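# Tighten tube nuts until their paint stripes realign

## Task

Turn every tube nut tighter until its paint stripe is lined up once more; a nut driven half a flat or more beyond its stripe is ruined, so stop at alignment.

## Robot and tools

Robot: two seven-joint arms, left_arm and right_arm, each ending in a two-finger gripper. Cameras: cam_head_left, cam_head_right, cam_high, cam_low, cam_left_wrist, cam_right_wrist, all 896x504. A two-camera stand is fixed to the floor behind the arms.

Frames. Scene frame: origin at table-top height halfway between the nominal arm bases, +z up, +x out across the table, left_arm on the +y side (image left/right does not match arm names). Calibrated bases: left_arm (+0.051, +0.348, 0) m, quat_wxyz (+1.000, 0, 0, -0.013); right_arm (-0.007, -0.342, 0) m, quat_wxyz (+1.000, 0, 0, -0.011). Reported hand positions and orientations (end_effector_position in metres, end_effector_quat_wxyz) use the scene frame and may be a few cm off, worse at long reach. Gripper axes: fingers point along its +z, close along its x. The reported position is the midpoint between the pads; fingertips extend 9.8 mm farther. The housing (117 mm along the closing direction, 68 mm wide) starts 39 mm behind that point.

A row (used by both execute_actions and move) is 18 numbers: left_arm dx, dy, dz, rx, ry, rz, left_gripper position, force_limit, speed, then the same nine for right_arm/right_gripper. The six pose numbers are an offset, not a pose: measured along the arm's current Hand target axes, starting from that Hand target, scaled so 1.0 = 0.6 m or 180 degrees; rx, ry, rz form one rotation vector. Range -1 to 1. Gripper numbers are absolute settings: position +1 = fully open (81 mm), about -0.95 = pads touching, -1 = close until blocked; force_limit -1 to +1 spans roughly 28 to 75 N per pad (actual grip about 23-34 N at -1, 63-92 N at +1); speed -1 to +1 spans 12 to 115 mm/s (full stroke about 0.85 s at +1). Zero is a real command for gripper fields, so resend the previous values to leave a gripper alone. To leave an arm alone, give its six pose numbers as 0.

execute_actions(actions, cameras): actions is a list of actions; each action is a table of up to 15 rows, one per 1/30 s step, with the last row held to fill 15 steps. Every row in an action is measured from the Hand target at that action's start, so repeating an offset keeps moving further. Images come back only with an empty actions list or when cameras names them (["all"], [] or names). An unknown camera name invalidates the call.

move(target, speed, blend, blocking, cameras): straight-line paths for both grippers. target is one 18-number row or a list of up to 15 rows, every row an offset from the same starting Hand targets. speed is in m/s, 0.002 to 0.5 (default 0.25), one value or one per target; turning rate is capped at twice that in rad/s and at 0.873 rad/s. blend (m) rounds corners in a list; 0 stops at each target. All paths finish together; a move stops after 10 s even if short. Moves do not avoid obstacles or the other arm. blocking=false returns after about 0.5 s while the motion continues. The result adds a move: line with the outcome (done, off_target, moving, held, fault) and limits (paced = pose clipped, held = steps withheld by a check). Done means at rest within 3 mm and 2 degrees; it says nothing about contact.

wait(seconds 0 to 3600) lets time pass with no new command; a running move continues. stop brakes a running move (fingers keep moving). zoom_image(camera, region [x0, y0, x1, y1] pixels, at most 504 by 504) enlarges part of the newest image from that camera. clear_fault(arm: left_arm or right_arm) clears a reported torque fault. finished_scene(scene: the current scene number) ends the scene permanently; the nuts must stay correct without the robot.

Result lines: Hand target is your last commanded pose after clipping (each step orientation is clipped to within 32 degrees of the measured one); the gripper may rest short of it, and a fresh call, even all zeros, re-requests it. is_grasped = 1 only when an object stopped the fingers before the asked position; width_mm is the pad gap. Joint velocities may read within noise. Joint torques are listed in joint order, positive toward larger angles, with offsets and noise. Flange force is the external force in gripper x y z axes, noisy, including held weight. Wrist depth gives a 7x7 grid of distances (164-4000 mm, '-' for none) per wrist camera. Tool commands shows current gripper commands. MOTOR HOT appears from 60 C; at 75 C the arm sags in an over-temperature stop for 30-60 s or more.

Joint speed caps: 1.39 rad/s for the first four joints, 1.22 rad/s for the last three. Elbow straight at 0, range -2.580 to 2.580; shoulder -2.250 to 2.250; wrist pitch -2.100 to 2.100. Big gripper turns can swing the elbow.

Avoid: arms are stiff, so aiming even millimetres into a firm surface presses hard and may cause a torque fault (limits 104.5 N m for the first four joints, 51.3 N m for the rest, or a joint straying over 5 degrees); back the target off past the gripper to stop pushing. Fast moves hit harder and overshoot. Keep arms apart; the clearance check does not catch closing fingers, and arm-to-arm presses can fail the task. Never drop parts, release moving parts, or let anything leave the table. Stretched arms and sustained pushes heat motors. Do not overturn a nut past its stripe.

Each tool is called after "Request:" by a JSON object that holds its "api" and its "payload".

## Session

Solved. Scene 2.

Request:
{"api": "execute_actions", "payload": {"actions": []}}

Request:
{"api": "zoom_image", "payload": {"camera": "cam_head_left", "region": [400, 260, 650, 420]}}

Request:
{"api": "zoom_image", "payload": {"camera": "cam_head_right", "region": [400, 260, 650, 420]}}

Request:
{"api": "zoom_image", "payload": {"camera": "cam_high", "region": [300, 180, 500, 380]}}

Scene clock: 0.00 s.
left_arm: end_effector_position=(+0.0728, +0.5267, +0.2183) width_mm=80.7 is_grasped=0 end_effector_quat_wxyz=(-0.164, -0.040, +0.969, +0.180) | right_arm: end_effector_position=(+0.2694, -0.1224, +0.1061) width_mm=80.8 is_grasped=0 end_effector_quat_wxyz=(-0.099, -0.520, +0.847, +0.058)
Joint positions: left_arm=[-1.114 -0.221 0.253 2.554 -0.591 0.862 2.788] | right_arm=[-0.274 0.605 -0.543 1.941 0.197 0.854 3.36]
Joint velocities: within noise
Joint torques (N m): no reading
Flange force (N): no reading
Wrist depth (mm): cam_left_wrist=[281 294 307 321 334 352 374 / 289 303 318 331 345 366 385 / 297 313 328 343 358 376 399 / 306 321 338 353 371 390 419 / 316 332 348 362 381 405 432 / 323 341 355 377 397 417 446 / 334 352 370 390 411 441 472] | cam_right_wrist=[204 207 210 213 216 219 223 / 208 211 214 217 220 223 227 / 211 215 218 221 224 227 231 / 215 218 222 225 229 232 236 / 219 222 225 229 233 237 241 / 223 226 229 234 237 242 245 / 226 230 233 237 242 246 250]
Hand target: left_arm +0.0728, +0.5267, +0.2183; -0.164, -0.040, +0.969, +0.180 | right_arm +0.2694, -0.1224, +0.1061; -0.099, -0.520, +0.847, +0.058
Tool commands: left_gripper/position=+0.992 left_gripper/force_limit=+1.0 left_gripper/speed=+1.0 right_gripper/position=+0.994 right_gripper/force_limit=+1.0 right_gripper/speed=+1.0

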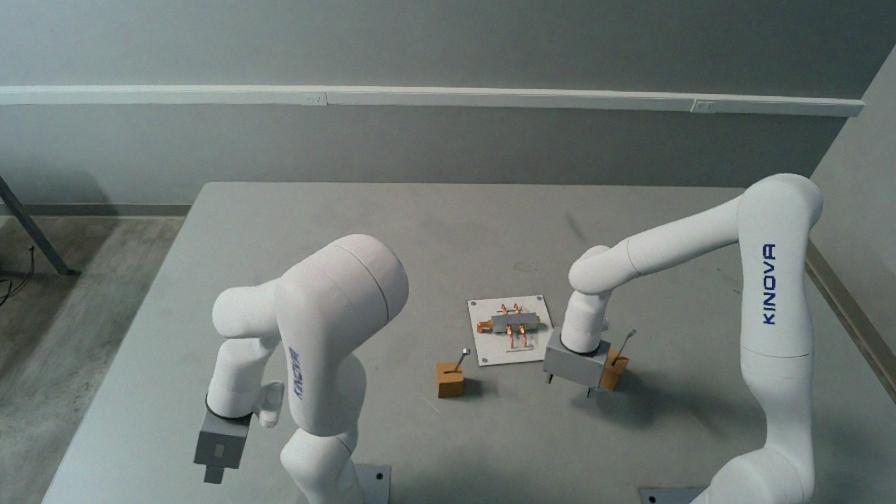

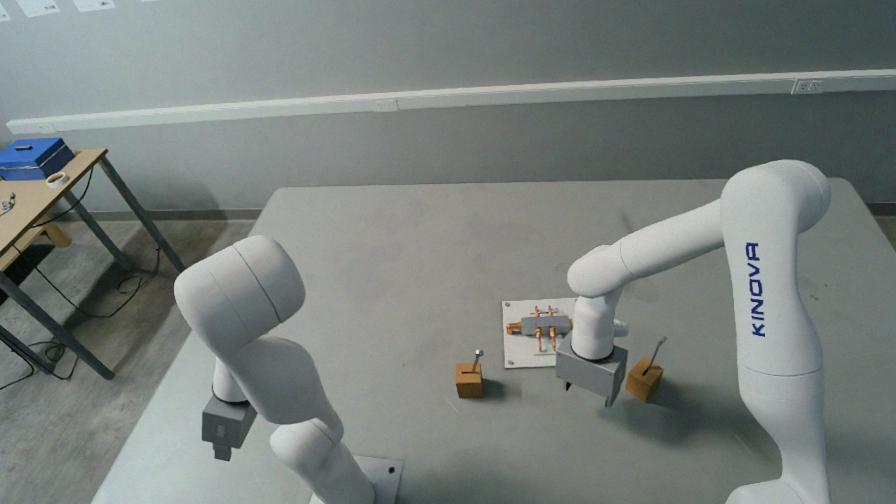

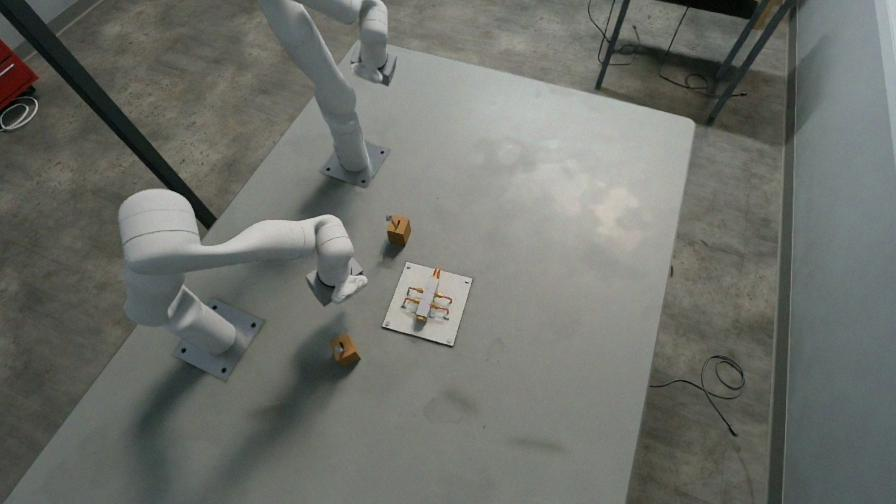

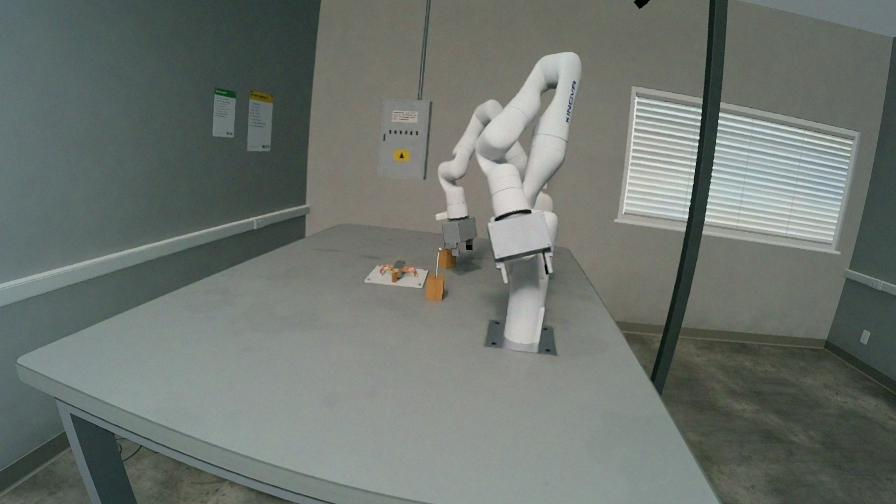

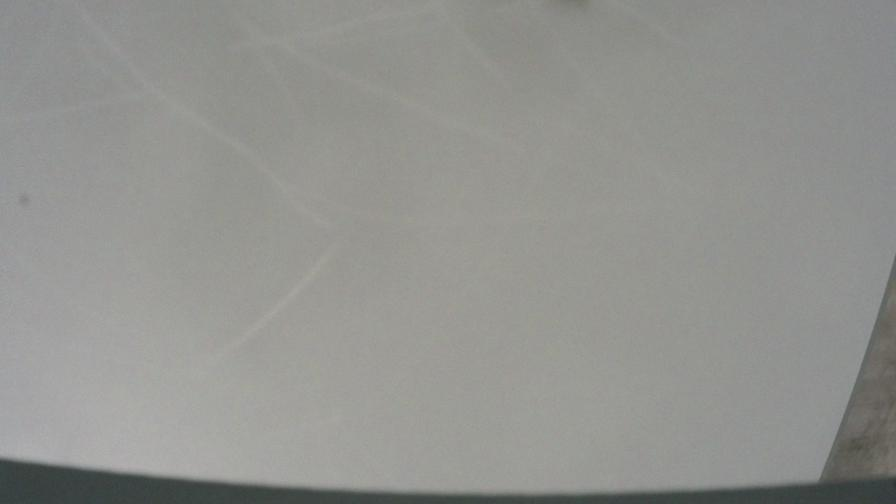

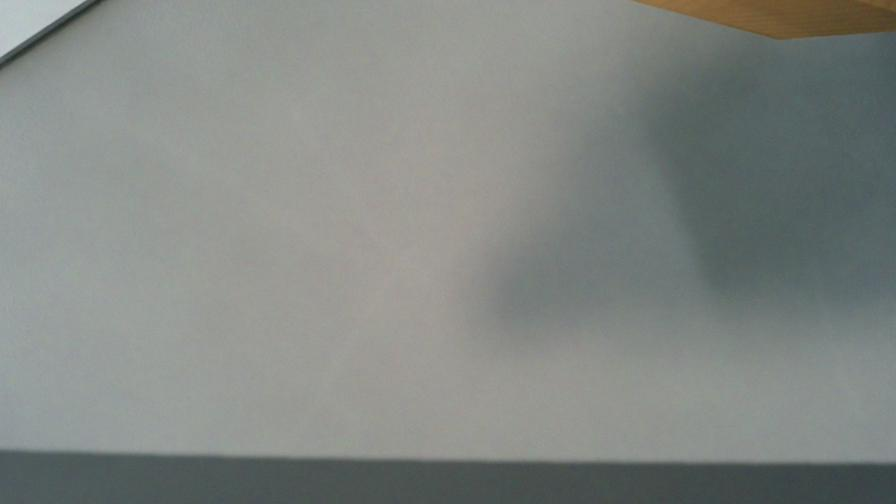

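Scaled by 2.016 from the camera's image (finer frame: 1280x720).

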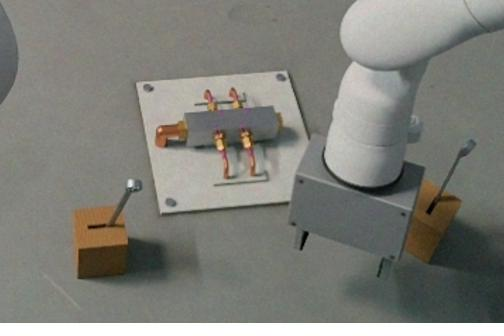

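Scaled by 2.016 from the camera's image (finer frame: 1280x720).

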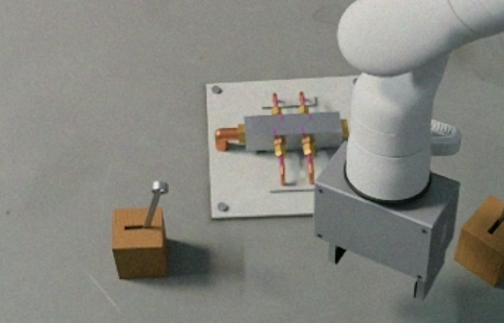

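Scaled by 2.520 from the camera's image (finer frame: 1280x720).

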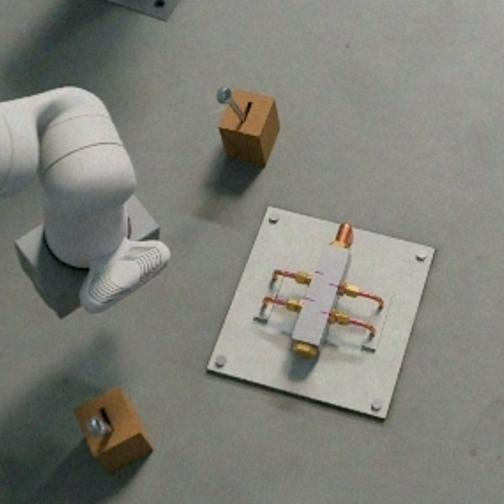

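Request:
{"api": "move", "payload": {"target": [[0,0,0,0,0,0,0.9,1,1,-0.1448,-0.1027,-0.2087,0,0,0,-1,-1,1],[0,0,0,0,0,0,0.9,1,1,-0.2777,-0.2918,-0.1513,0.0685,0.0706,-0.8225,-1,-1,1]], "speed": 0.35, "blend": [0.03,0]}}

Request:
{"api": "wait", "payload": {"seconds": 0.8, "cameras": ["cam_right_wrist","cam_head_left","cam_high"]}}

Scene clock: 8.50 s.
left_arm: end_effector_position=(+0.0728, +0.5267, +0.2183) width_mm=76.9 is_grasped=0 end_effector_quat_wxyz=(-0.164, -0.040, +0.969, +0.180) | right_arm: end_effector_position=(+0.5155, -0.0529, +0.1415) width_mm=0.0 is_grasped=0 end_effector_quat_wxyz=(-0.001, +0.961, +0.275, +0.000)
Joint positions: left_arm=[-1.114 -0.221 0.253 2.554 -0.591 0.862 2.788] | right_arm=[-0.146 1.01 -0.993 1.154 0.81 1.359 5.818]
Joint torques (N m): left_arm=[-0.08 -2.19 1.76 -6.74 -1.33 0.67 0.39] | right_arm=[-0.56 -23.75 -7.12 -6.05 -0.56 0.13 0.07]
Flange force (N): left_arm=[10.2 6.0 -2.1] | right_arm=[1.3 0.8 0.8]
Wrist depth (mm): cam_left_wrist=[281 294 308 320 335 353 374 / 289 302 317 331 346 366 384 / 297 311 329 342 357 374 398 / 306 322 339 353 371 390 419 / 315 332 347 364 380 405 431 / 323 341 356 376 395 417 445 / 334 352 369 389 411 439 473] | cam_right_wrist=[268 262 262 262 267 266 266 / 268 262 261 261 261 261 266 / 268 261 262 222 261 261 266 / 268 256 235 222 261 261 266 / 262 262 232 222 260 261 266 / 262 262 222 230 261 261 266 / 262 262 222 261 261 266 266]
Hand target: left_arm +0.0728, +0.5267, +0.2183; -0.164, -0.040, +0.969, +0.180 | right_arm +0.5155, -0.0529, +0.1415; -0.001, +0.961, +0.275, +0.000
Off the commanded pose: left_arm 0.000 m, 0 deg | right_arm 0.000 m, 0 deg.
move: done; blend cut to 0 m at target 1

Scene clock: 9.30 s.
left_arm: end_effector_position=(+0.0728, +0.5267, +0.2183) width_mm=76.9 is_grasped=0 end_effector_quat_wxyz=(-0.164, -0.040, +0.969, +0.180) | right_arm: end_effector_position=(+0.5155, -0.0530, +0.1416) width_mm=0.0 is_grasped=0 end_effector_quat_wxyz=(-0.001, +0.961, +0.275, +0.000)
Joint positions: left_arm=[-1.114 -0.221 0.253 2.554 -0.591 0.862 2.788] | right_arm=[-0.146 1.01 -0.993 1.154 0.81 1.359 5.818]
Joint torques (N m): left_arm=[-0.21 -2.3 1.67 -6.71 -1.32 0.63 0.41] | right_arm=[-0.58 -23.72 -7.12 -6.02 -0.57 0.13 0.05]
Flange force (N): left_arm=[9.5 5.8 -2.4] | right_arm=[1.4 0.9 0.7]
Wrist depth (mm): cam_left_wrist=[281 294 308 320 334 352 373 / 289 302 317 331 346 366 384 / 298 312 327 342 359 375 400 / 306 321 338 354 370 390 418 / 316 332 347 364 382 406 433 / 323 340 356 377 395 417 447 / 333 352 368 389 412 438 472] | cam_right_wrist=[268 262 262 261 267 266 267 / 268 262 261 261 261 261 266 / 268 262 261 222 261 261 266 / 268 257 235 221 261 260 266 / 262 262 232 221 260 260 266 / 262 262 222 230 261 260 266 / 262 262 222 261 261 266 267]
Hand target: left_arm +0.0728, +0.5267, +0.2183; -0.164, -0.040, +0.969, +0.180 | right_arm +0.5155, -0.0530, +0.1416; -0.001, +0.961, +0.275, +0.000
Tool commands: left_gripper/position=+0.9 left_gripper/force_limit=+1.0 left_gripper/speed=+1.0 right_gripper/position=-1.0 right_gripper/force_limit=-1.0 right_gripper/speed=+1.0
Off the commanded pose: left_arm 0.000 m, 0 deg | right_arm 0.000 m, 0 deg.
wait: 0.80 s; at rest by 0.17 s
Images, in order (width x height): cam_head_left 896x504, cam_high 896x504, cam_right_wrist 896x504.

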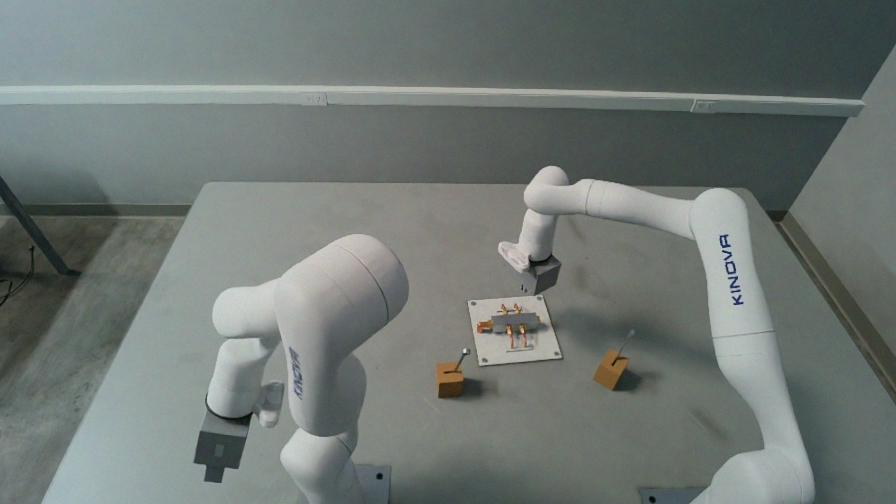

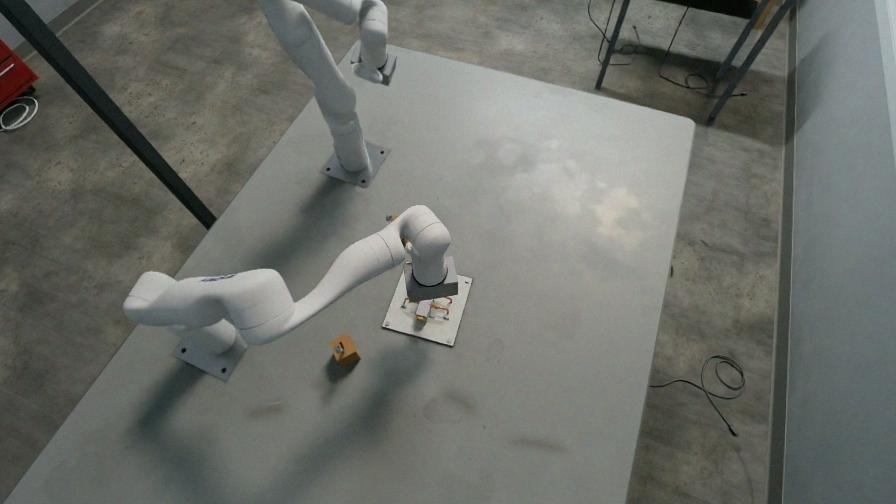

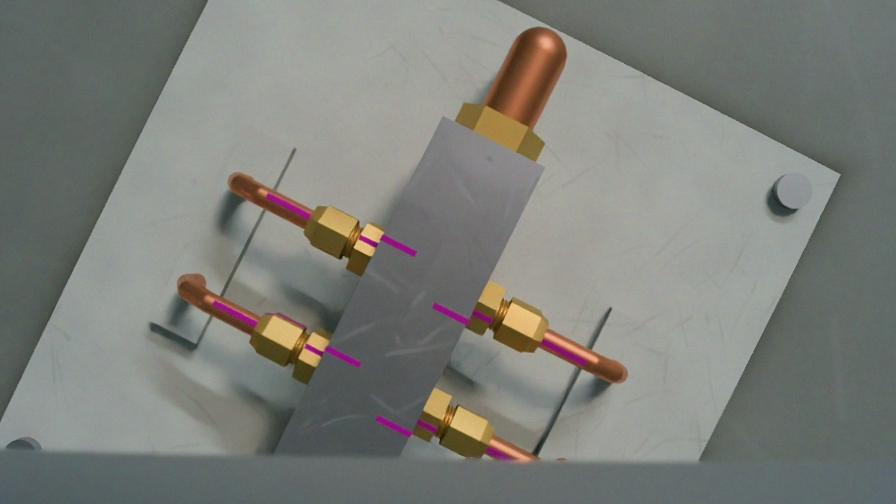

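Request:
{"api": "zoom_image", "payload": {"camera": "cam_right_wrist", "region": [250, 180, 420, 290]}}

Request:
{"api": "zoom_image", "payload": {"camera": "cam_right_wrist", "region": [200, 285, 370, 395]}}

Request:
{"api": "zoom_image", "payload": {"camera": "cam_right_wrist", "region": [430, 270, 600, 380]}}

Request:
{"api": "zoom_image", "payload": {"camera": "cam_right_wrist", "region": [370, 370, 540, 480]}}

Scaled by 2.965 from the camera's image (finer frame: 1280x720).

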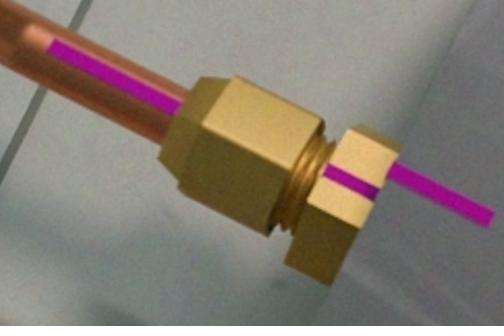

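Scaled by 2.965 from the camera's image (finer frame: 1280x720).

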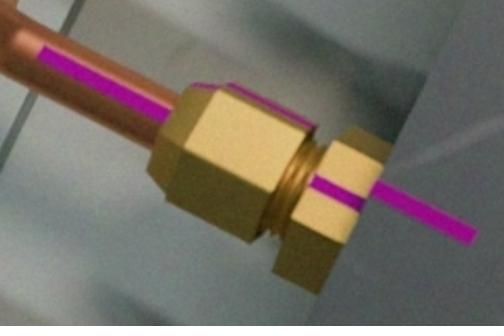

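Scaled by 2.965 from the camera's image (finer frame: 1280x720).

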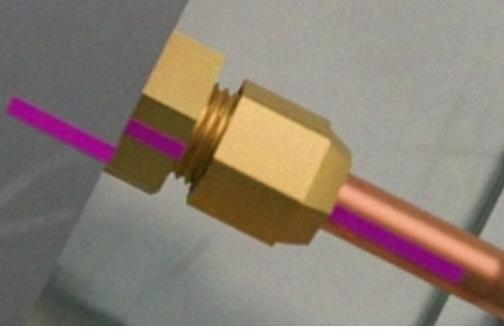

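Scaled by 2.965 from the camera's image (finer frame: 1280x720).

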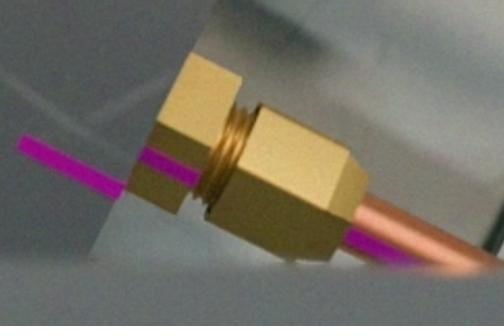

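Request:
{"api": "zoom_image", "payload": {"camera": "cam_head_left", "region": [425, 335, 485, 405]}}

Request:
{"api": "zoom_image", "payload": {"camera": "cam_head_left", "region": [585, 325, 645, 395]}}

Request:
{"api": "zoom_image", "payload": {"camera": "cam_high", "region": [320, 320, 370, 380]}}

Scaled by 7.200 from the camera's image (finer frame: 1280x720).

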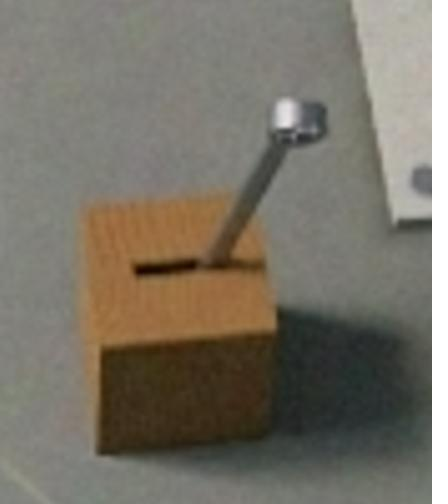

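Scaled by 7.200 from the camera's image (finer frame: 1280x720).

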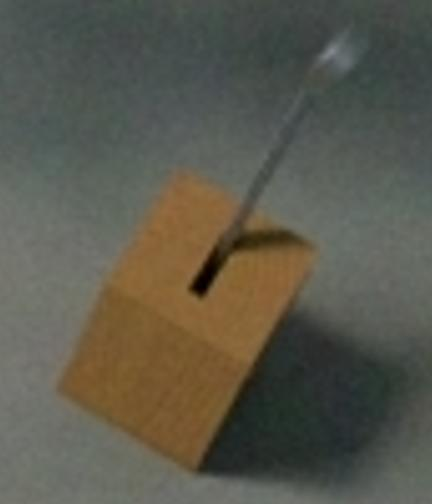

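Scaled by 8.400 from the camera's image (finer frame: 1280x720).

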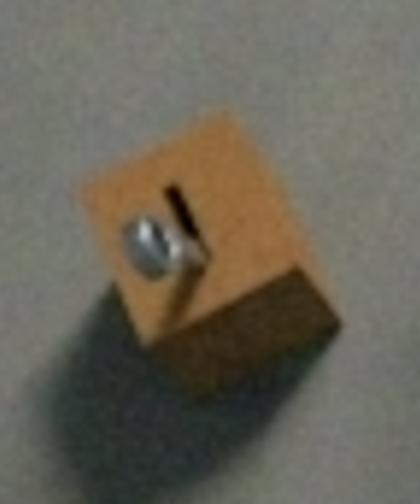

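Request:
{"api": "move", "payload": {"target": [0,0,0,0,0,0,0.9,1,1,-0.0985,-0.2403,0.031,0.3056,0,0,-1,-1,1], "speed": 0.25}}

Request:
{"api": "wait", "payload": {"seconds": 0.8, "cameras": ["cam_right_wrist"]}}

Scene clock: 20.50 s.
left_arm: end_effector_position=(+0.0728, +0.5267, +0.2183) width_mm=76.9 is_grasped=0 end_effector_quat_wxyz=(-0.164, -0.040, +0.969, +0.180) | right_arm: end_effector_position=(+0.3891, +0.0382, +0.1232) width_mm=0.0 is_grasped=0 end_effector_quat_wxyz=(-0.445, +0.852, +0.244, -0.127)
Joint positions: left_arm=[-1.114 -0.221 0.253 2.554 -0.591 0.862 2.788] | right_arm=[0.209 1.405 -1.382 1.438 0.438 0.974 6.048]
Joint torques (N m): left_arm=[-0.22 -2.26 1.66 -6.75 -1.29 0.61 0.38] | right_arm=[-0.6 -20.21 -12.18 -1.33 -2.83 -0.5 0.06]
Flange force (N): left_arm=[9.4 5.6 -2.3] | right_arm=[0.1 1.3 0.4]
Wrist depth (mm): cam_left_wrist=[281 294 308 320 335 354 374 / 289 303 318 331 346 365 385 / 298 312 328 343 358 375 400 / 306 322 338 354 372 390 419 / 316 332 347 364 381 405 432 / 323 341 356 377 395 416 446 / 334 352 369 390 411 440 473] | cam_right_wrist=[664 507 516 668 672 674 676 / 561 523 523 565 567 569 569 / 486 486 458 474 474 490 492 / 418 418 406 408 419 420 421 / 373 374 366 265 376 376 376 / 339 339 246 240 332 341 340 / 303 303 264 243 305 305 306]
Hand target: left_arm +0.0728, +0.5267, +0.2183; -0.164, -0.040, +0.969, +0.180 | right_arm +0.3891, +0.0382, +0.1232; -0.445, +0.852, +0.244, -0.127
Off the commanded pose: left_arm 0.000 m, 0 deg | right_arm 0.000 m, 0 deg.
move: done

Scene clock: 21.30 s.
left_arm: end_effector_position=(+0.0728, +0.5267, +0.2183) width_mm=76.9 is_grasped=0 end_effector_quat_wxyz=(-0.164, -0.040, +0.969, +0.180) | right_arm: end_effector_position=(+0.3891, +0.0382, +0.1232) width_mm=0.0 is_grasped=0 end_effector_quat_wxyz=(-0.445, +0.852, +0.244, -0.127)
Joint positions: left_arm=[-1.114 -0.221 0.253 2.554 -0.591 0.862 2.788] | right_arm=[0.209 1.405 -1.382 1.438 0.438 0.974 6.048]
Joint torques (N m): left_arm=[-0.17 -2.23 1.69 -6.73 -1.34 0.59 0.4] | right_arm=[-0.59 -20.18 -12.17 -1.31 -2.81 -0.5 0.07]
Flange force (N): left_arm=[9.8 5.7 -2.7] | right_arm=[0.2 1.2 0.3]
Wrist depth (mm): cam_left_wrist=[280 294 308 321 335 353 374 / 290 302 317 330 345 366 385 / 297 312 327 342 358 378 399 / 306 322 339 354 370 390 419 / 315 332 346 363 381 405 431 / 323 340 357 377 396 418 446 / 334 353 369 391 412 441 471] | cam_right_wrist=[669 508 516 671 674 674 678 / 560 523 520 563 565 566 570 / 486 487 458 475 474 490 493 / 417 417 407 407 420 420 421 / 374 374 365 265 376 377 377 / 339 339 246 241 332 341 341 / 304 304 264 244 304 305 305]
Hand target: left_arm +0.0728, +0.5267, +0.2183; -0.164, -0.040, +0.969, +0.180 | right_arm +0.3891, +0.0382, +0.1232; -0.445, +0.852, +0.244, -0.127
Tool commands: left_gripper/position=+0.9 left_gripper/force_limit=+1.0 left_gripper/speed=+1.0 right_gripper/position=-1.0 right_gripper/force_limit=-1.0 right_gripper/speed=+1.0
Off the commanded pose: left_arm 0.000 m, 0 deg | right_arm 0.000 m, 0 deg.
wait: 0.80 s; at rest by 0.17 s

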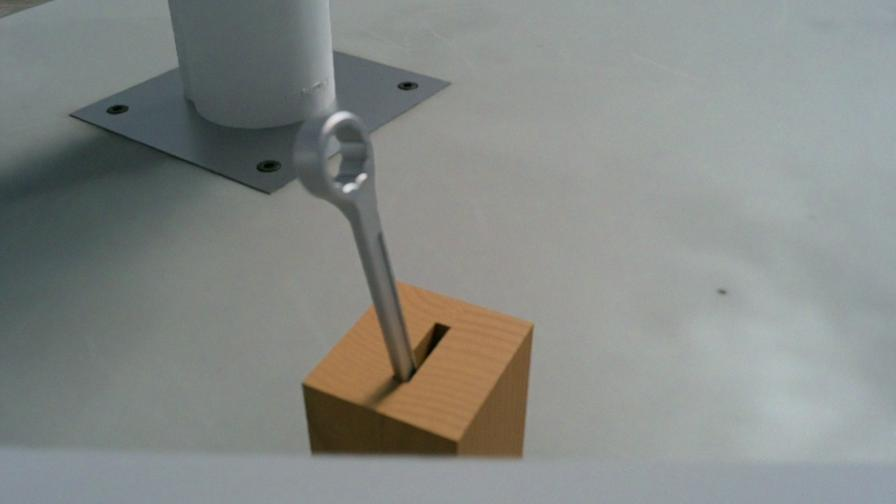

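Request:
{"api": "move", "payload": {"target": [[-0.1321,-0.2461,-0.2809,0.1292,-0.0503,0.0082,0.9,1,1,0.0672,0.1095,-0.2145,0,-0.026,-0.018,-1,-1,1],[-0.2642,-0.4923,-0.5617,0.2584,-0.1006,0.0164,0.9,1,1,0.1442,0.3607,-0.3331,0,-0.0523,-0.0367,-1,-1,1]], "speed": 0.25, "blend": [0.03,0], "cameras": ["cam_high","cam_head_left","cam_right_wrist","cam_left_wrist"]}}

Scene clock: 29.53 s.
left_arm: end_effector_position=(+0.3395, +0.1596, +0.3600) width_mm=76.8 is_grasped=0 end_effector_quat_wxyz=(+0.010, -0.049, +0.975, -0.216) | right_arm: end_effector_position=(+0.6137, -0.1601, +0.0601) width_mm=0.0 is_grasped=0 end_effector_quat_wxyz=(-0.413, +0.856, +0.299, -0.083)
Joint positions: left_arm=[-0.74 -0.112 0.78 1.898 0.531 1.288 3.164] | right_arm=[-0.015 1.599 -1.3 0.035 0.509 1.926 6.795]
Joint torques (N m): left_arm=[-0.15 -2.92 0.82 -9.26 1.09 0.01 0.41] | right_arm=[-0.62 -28.99 -3.44 -1.72 -2.84 1.1 0.03]
Flange force (N): left_arm=[5.6 4.8 -4.6] | right_arm=no reading
Wrist depth (mm): cam_left_wrist=[624 634 635 621 627 639 646 / 608 607 607 608 609 612 614 / 580 573 576 583 582 587 588 / 556 536 556 566 557 565 570 / 534 504 532 540 543 544 541 / 508 507 515 519 523 518 519 / 490 493 496 502 504 500 497] | cam_right_wrist=[362 369 378 303 419 434 453 / 316 298 257 278 355 374 387 / 278 272 238 288 304 322 337 / 253 253 257 266 276 293 302 / 233 236 240 245 255 269 275 / 219 219 220 224 235 243 250 / 205 207 207 208 218 223 228]
Hand target: left_arm +0.3395, +0.1596, +0.3600; +0.010, -0.049, +0.975, -0.216 | right_arm +0.6148, -0.1601, +0.0600; -0.430, +0.823, +0.329, -0.170
Off the commanded pose: left_arm 0.000 m, 0 deg | right_arm 0.001 m, 11 deg.
elbow stopped short (right arm): the move would have taken joint 4 (elbow) straighter than the controller allows.
move: off_target (right_arm)
Images, in order (width x height): cam_head_left 896x504, cam_high 896x504, cam_left_wrist 896x504, cam_right_wrist 896x504.

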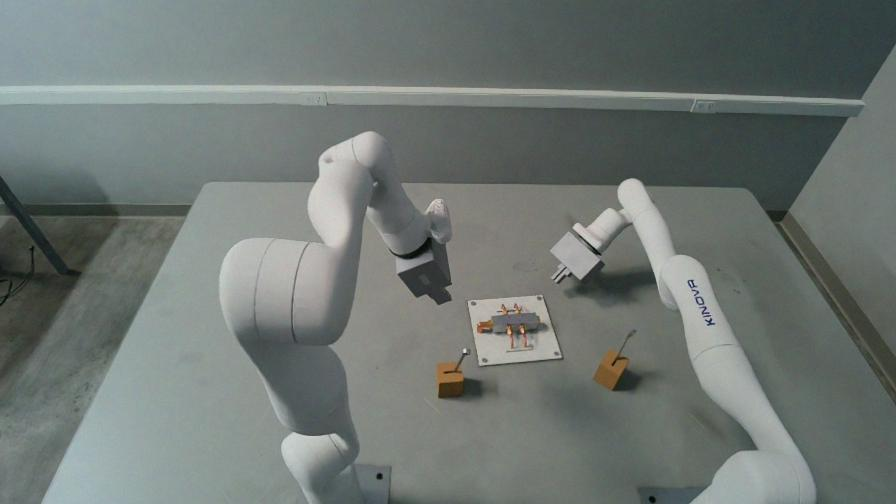

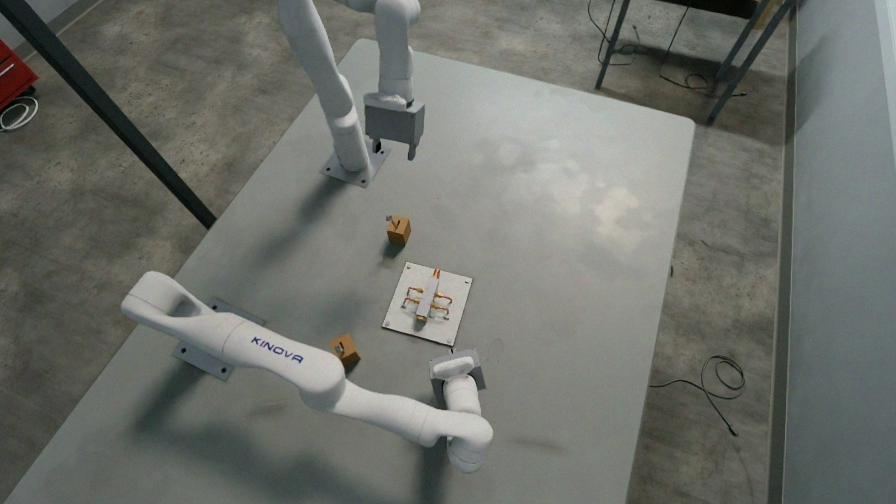

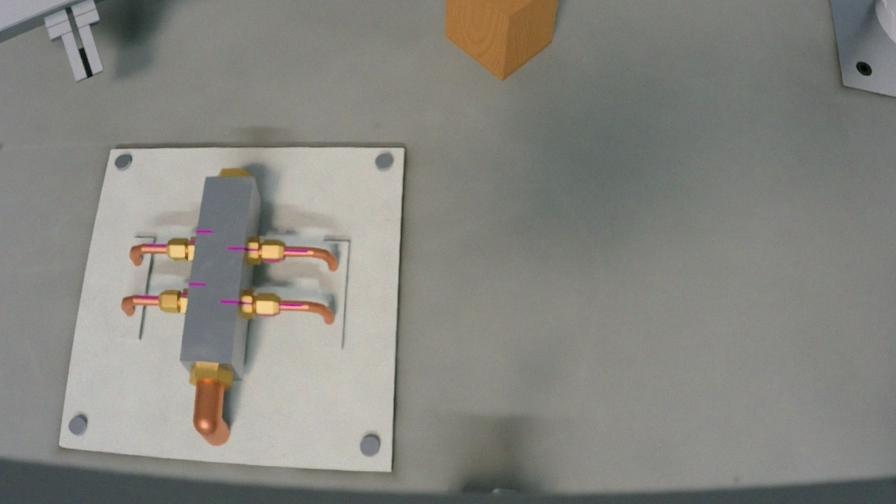

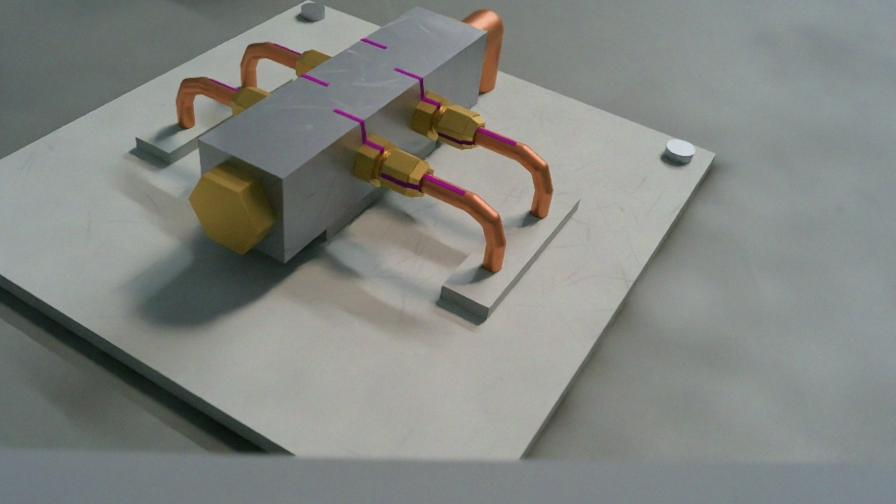

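Request:
{"api": "move", "payload": {"target": [0.0355,0.1647,0.337,0.1278,0,0,0.99,1,1,-0.051,-0.008,0.0085,0,0.0523,0.0367,-1,-1,1], "speed": 0.15, "cameras": ["cam_left_wrist","cam_right_wrist","cam_head_left"]}}

Scene clock: 38.43 s.
left_arm: end_effector_position=(+0.3178, +0.1619, +0.1350) width_mm=80.6 is_grasped=0 end_effector_quat_wxyz=(+0.020, -0.046, +0.913, -0.406) | right_arm: end_effector_position=(+0.5878, -0.1762, +0.0610) width_mm=0.0 is_grasped=0 end_effector_quat_wxyz=(-0.445, +0.852, +0.244, -0.127)
Joint positions: left_arm=[-0.788 0.707 0.774 2.529 1.357 0.374 1.778] | right_arm=[0.144 1.599 -1.336 0.325 0.46 1.839 6.61]
Joint torques (N m): left_arm=[-0.17 -9.33 5.69 -0.34 -0.06 2.6 0.42] | right_arm=[-0.61 -28.06 -5.99 -1.13 -3.14 1.04 0.07]
Flange force (N): no reading
Wrist depth (mm): cam_left_wrist=[549 556 554 503 548 568 593 / 489 492 493 496 499 502 517 / 418 422 431 434 448 448 451 / 338 375 391 403 404 405 408 / 309 351 360 369 371 371 373 / 313 324 333 340 341 342 336 / 299 301 308 315 316 311 312] | cam_right_wrist=[497 495 468 477 500 501 480 / 403 404 397 306 406 406 407 / 350 341 282 274 320 334 353 / 302 295 238 261 285 302 313 / 262 263 256 263 262 272 273 / 244 238 239 239 238 245 247 / 225 221 220 219 219 222 227]
Hand target: left_arm +0.3178, +0.1619, +0.1350; +0.020, -0.046, +0.913, -0.406 | right_arm +0.5878, -0.1762, +0.0610; -0.445, +0.852, +0.244, -0.127
Off the commanded pose: left_arm 0.000 m, 0 deg | right_arm 0.000 m, 0 deg.
move: done
Images, in order (width x height): cam_head_left 896x504, cam_left_wrist 896x504, cam_right_wrist 896x504.

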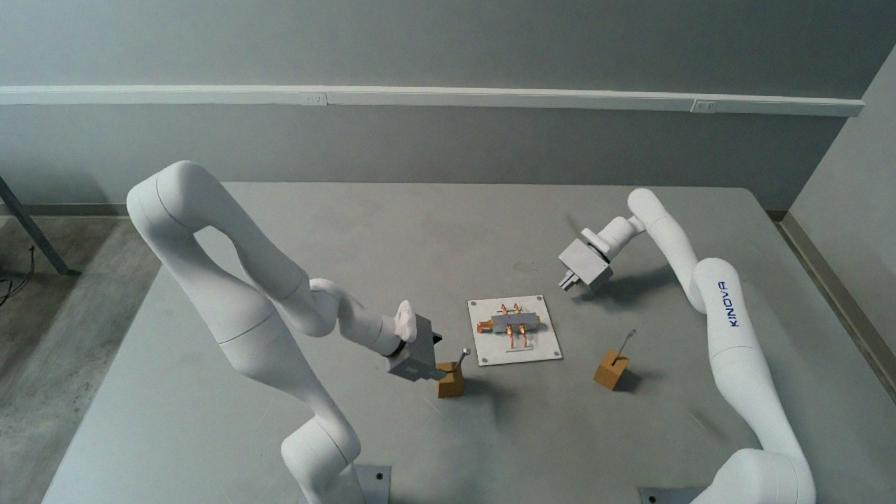

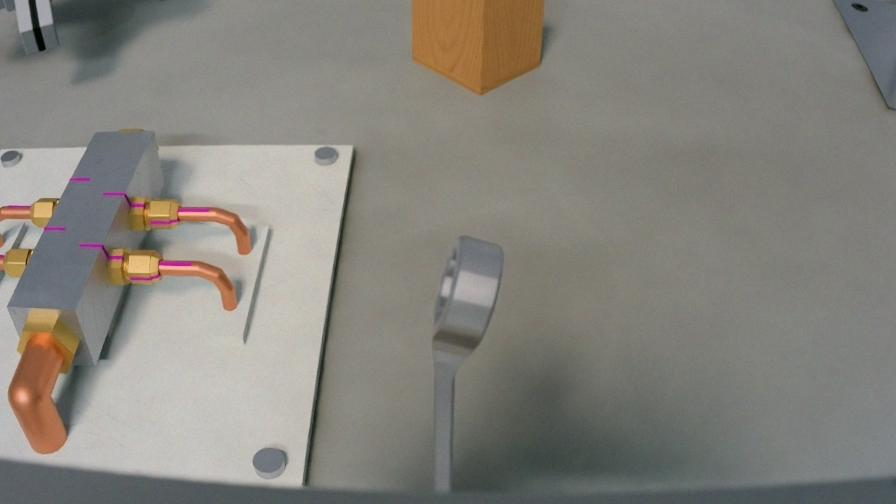

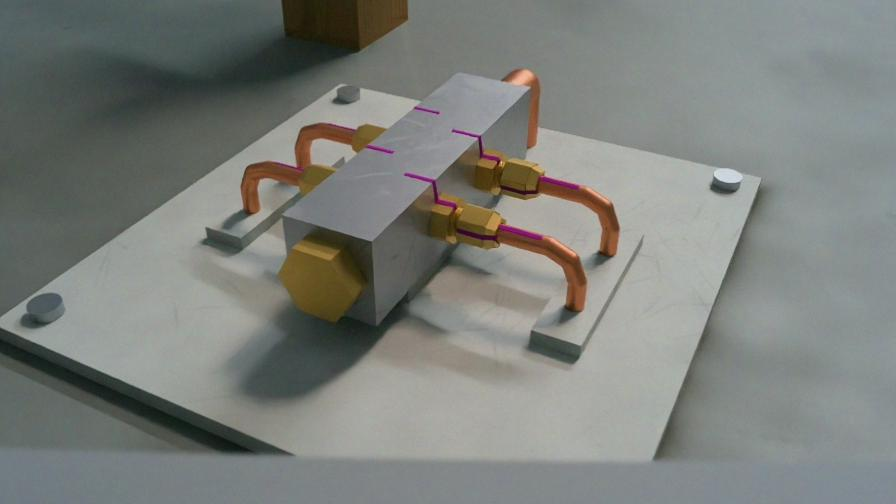

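Request:
{"api": "move", "payload": {"target": [-0.0015,0,0.09,0,0,0,0.99,1,1,0,0,0,0,0,0,-1,-1,1], "speed": 0.12, "cameras": ["cam_left_wrist"]}}

Scene clock: 41.17 s.
left_arm: end_effector_position=(+0.3226, +0.1221, +0.0988) width_mm=80.6 is_grasped=0 end_effector_quat_wxyz=(+0.020, -0.046, +0.913, -0.406) | right_arm: end_effector_position=(+0.5878, -0.1762, +0.0610) width_mm=0.0 is_grasped=0 end_effector_quat_wxyz=(-0.445, +0.852, +0.244, -0.127)
Joint positions: left_arm=[-0.519 0.816 0.617 2.529 1.907 0.426 1.262] | right_arm=[0.144 1.599 -1.336 0.325 0.46 1.839 6.61]
Joint torques (N m): left_arm=[-0.23 -11.17 5.91 0.92 -0.54 2.56 0.4] | right_arm=[-0.6 -28.03 -6.01 -1.18 -3.15 1.04 0.07]
Flange force (N): no reading
Wrist depth (mm): cam_left_wrist=[478 482 483 454 474 490 510 / 422 425 426 428 431 433 436 / 309 371 372 384 378 387 389 / 286 330 346 347 349 350 346 / 295 301 309 312 319 321 322 / 277 284 282 293 288 290 291 / 257 259 266 272 273 269 269] | cam_right_wrist=[495 497 467 476 500 500 479 / 403 404 397 305 406 406 407 / 350 339 281 273 320 333 353 / 302 296 238 261 285 302 312 / 263 263 256 263 262 272 273 / 244 239 238 239 239 245 248 / 225 221 221 219 219 222 227]
Hand target: left_arm +0.3226, +0.1221, +0.0988; +0.020, -0.046, +0.913, -0.406 | right_arm +0.5878, -0.1762, +0.0610; -0.445, +0.852, +0.244, -0.127
Off the commanded pose: left_arm 0.000 m, 0 deg | right_arm 0.000 m, 0 deg.
move: done

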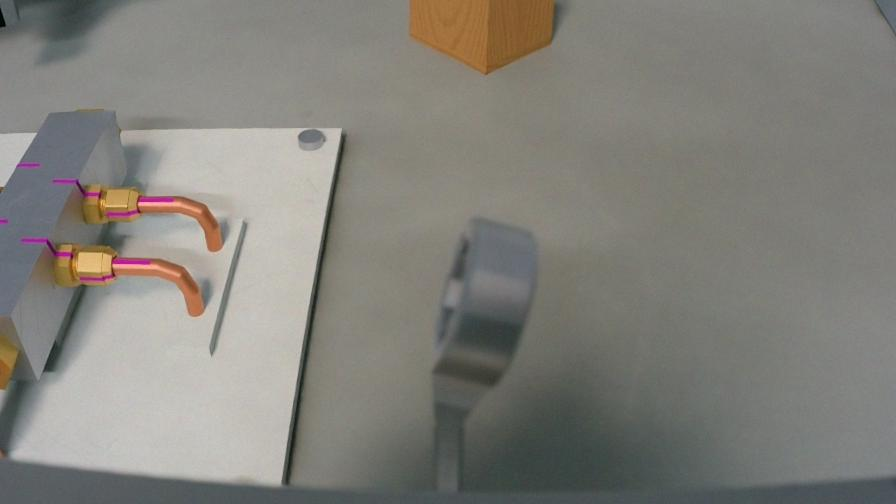

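Request:
{"api": "move", "payload": {"target": [0,0,0,0,0,0,-1,1,0.3,0,0,0,0,0,0,-1,-1,1], "cameras": ["cam_left_wrist"]}}

Scene clock: 42.97 s.
left_arm: end_effector_position=(+0.3226, +0.1221, +0.0988) width_mm=2.5 is_grasped=1 end_effector_quat_wxyz=(+0.020, -0.046, +0.913, -0.406) | right_arm: end_effector_position=(+0.5878, -0.1762, +0.0610) width_mm=0.0 is_grasped=0 end_effector_quat_wxyz=(-0.445, +0.852, +0.244, -0.127)
Joint positions: left_arm=[-0.519 0.816 0.617 2.529 1.907 0.426 1.262] | right_arm=[0.144 1.599 -1.336 0.325 0.46 1.839 6.61]
Joint torques (N m): left_arm=[-0.23 -11.16 6.02 0.85 -0.52 2.64 0.43] | right_arm=[-0.59 -28.05 -6.02 -1.16 -3.14 1.05 0.07]
Flange force (N): no reading
Wrist depth (mm): cam_left_wrist=[478 480 482 454 475 490 511 / 424 426 426 429 431 432 436 / 309 371 374 383 379 387 391 / 286 330 340 348 350 351 346 / 295 302 309 313 320 321 321 / 278 284 285 292 - 290 290 / 257 259 267 273 268 269 270] | cam_right_wrist=[496 497 464 477 499 500 479 / 404 403 397 304 406 409 409 / 350 340 281 273 320 334 354 / 301 296 237 261 285 302 312 / 262 262 256 263 262 273 273 / 244 238 239 239 239 245 248 / 225 221 221 219 219 222 227]
Hand target: left_arm +0.3226, +0.1221, +0.0988; +0.020, -0.046, +0.913, -0.406 | right_arm +0.5878, -0.1762, +0.0610; -0.445, +0.852, +0.244, -0.127
Off the commanded pose: left_arm 0.000 m, 0 deg | right_arm 0.000 m, 0 deg.
move: done

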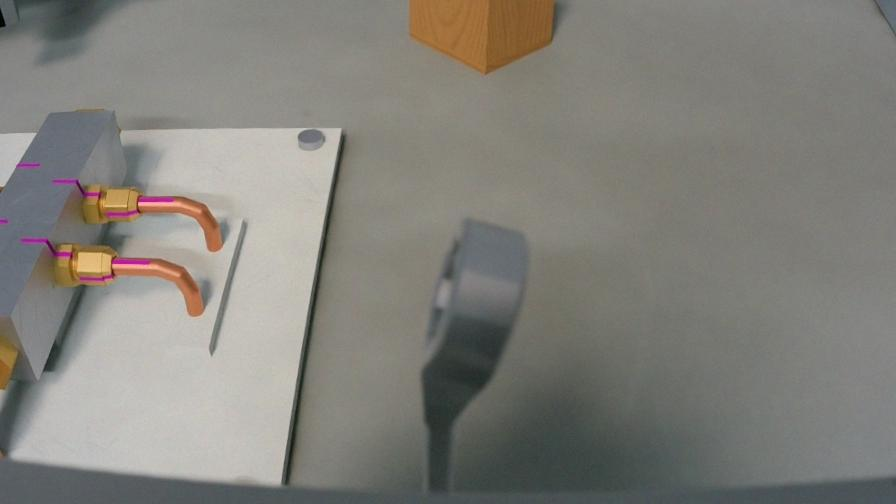

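Request:
{"api": "move", "payload": {"target": [0,-0.19,-0.1038,0,0,0,-1,1,0.3,0,0,0,0,0,0,-1,-1,1], "speed": 0.1, "cameras": ["cam_left_wrist","cam_head_left","cam_low"]}}

Request:
{"api": "zoom_image", "payload": {"camera": "cam_head_left", "region": [380, 260, 500, 410]}}

Scene clock: 45.37 s.
left_arm: end_effector_position=(+0.3257, +0.0921, +0.2251) width_mm=2.5 is_grasped=1 end_effector_quat_wxyz=(+0.020, -0.046, +0.913, -0.406) | right_arm: end_effector_position=(+0.5878, -0.1762, +0.0610) width_mm=0.0 is_grasped=0 end_effector_quat_wxyz=(-0.445, +0.852, +0.244, -0.127)
Joint positions: left_arm=[-0.783 0.407 1.069 2.409 1.117 0.481 2.462] | right_arm=[0.144 1.599 -1.336 0.325 0.46 1.839 6.61]
Joint torques (N m): left_arm=[-0.18 -6.07 4.82 -5.34 0.7 1.78 0.4] | right_arm=[-0.59 -28.05 -5.99 -1.15 -3.14 1.06 0.06]
Flange force (N): left_arm=[-2.7 1.8 1.9] | right_arm=no reading
Wrist depth (mm): cam_left_wrist=[463 747 749 733 760 786 794 / 455 679 660 650 672 694 694 / 502 608 594 489 582 616 619 / 530 548 549 508 542 557 560 / 488 501 503 505 504 507 498 / 433 446 453 456 463 459 459 / 372 398 421 429 422 423 418] | cam_right_wrist=[496 496 457 477 500 501 480 / 404 404 397 305 406 406 408 / 350 339 281 273 320 334 353 / 301 296 238 261 286 302 312 / 262 263 256 263 262 272 273 / 244 238 239 239 239 245 247 / 226 221 221 219 219 222 226]
Hand target: left_arm +0.3257, +0.0921, +0.2251; +0.020, -0.046, +0.913, -0.406 | right_arm +0.5878, -0.1762, +0.0610; -0.445, +0.852, +0.244, -0.127
Off the commanded pose: left_arm 0.000 m, 0 deg | right_arm 0.000 m, 0 deg.
move: done
Images, in order (width x height): cam_head_left 896x504, cam_low 896x504, cam_left_wrist 896x504.

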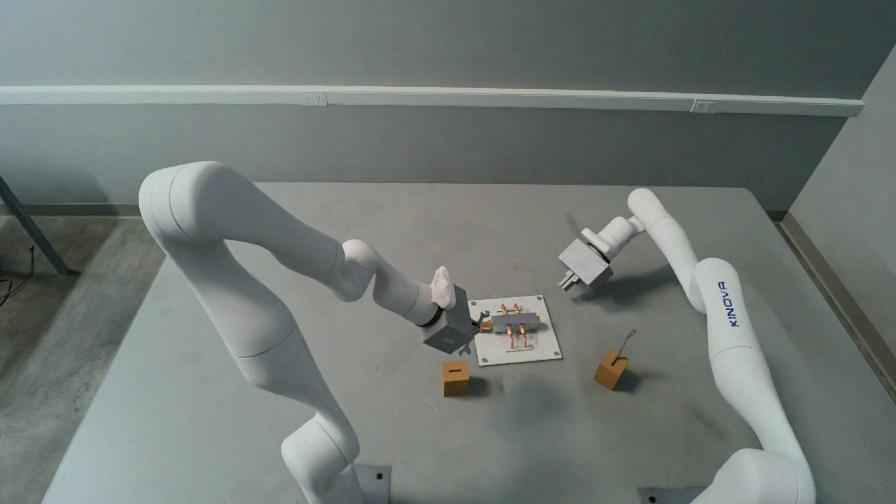

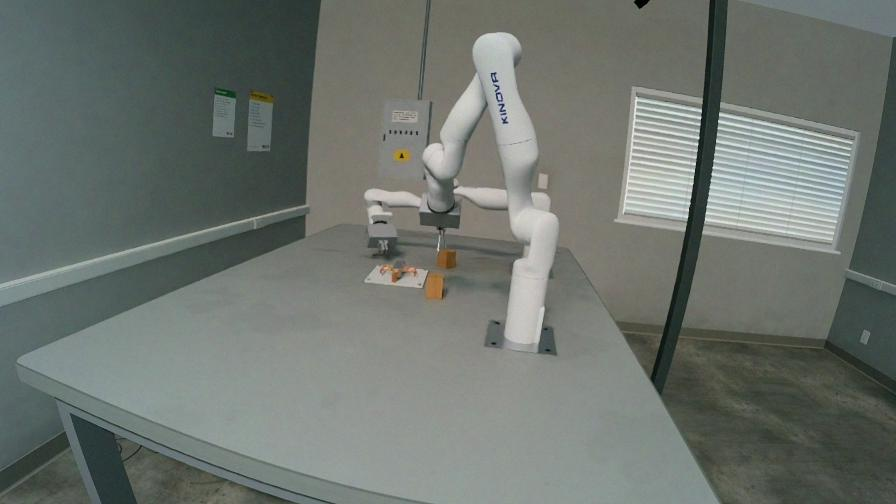

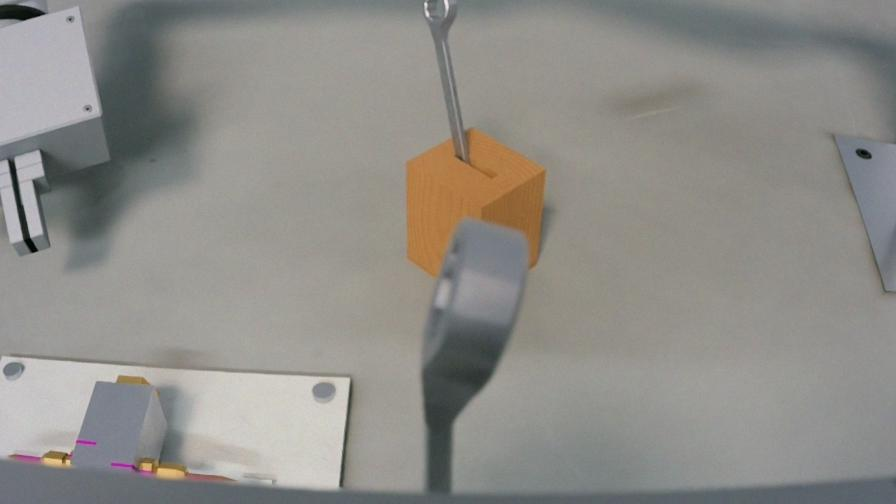

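Scaled by 3.360 from the camera's image (finer frame: 1280x720).

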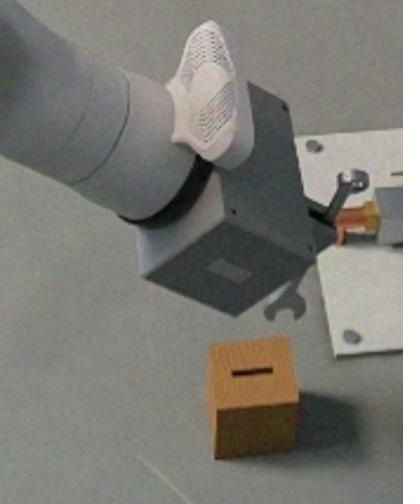

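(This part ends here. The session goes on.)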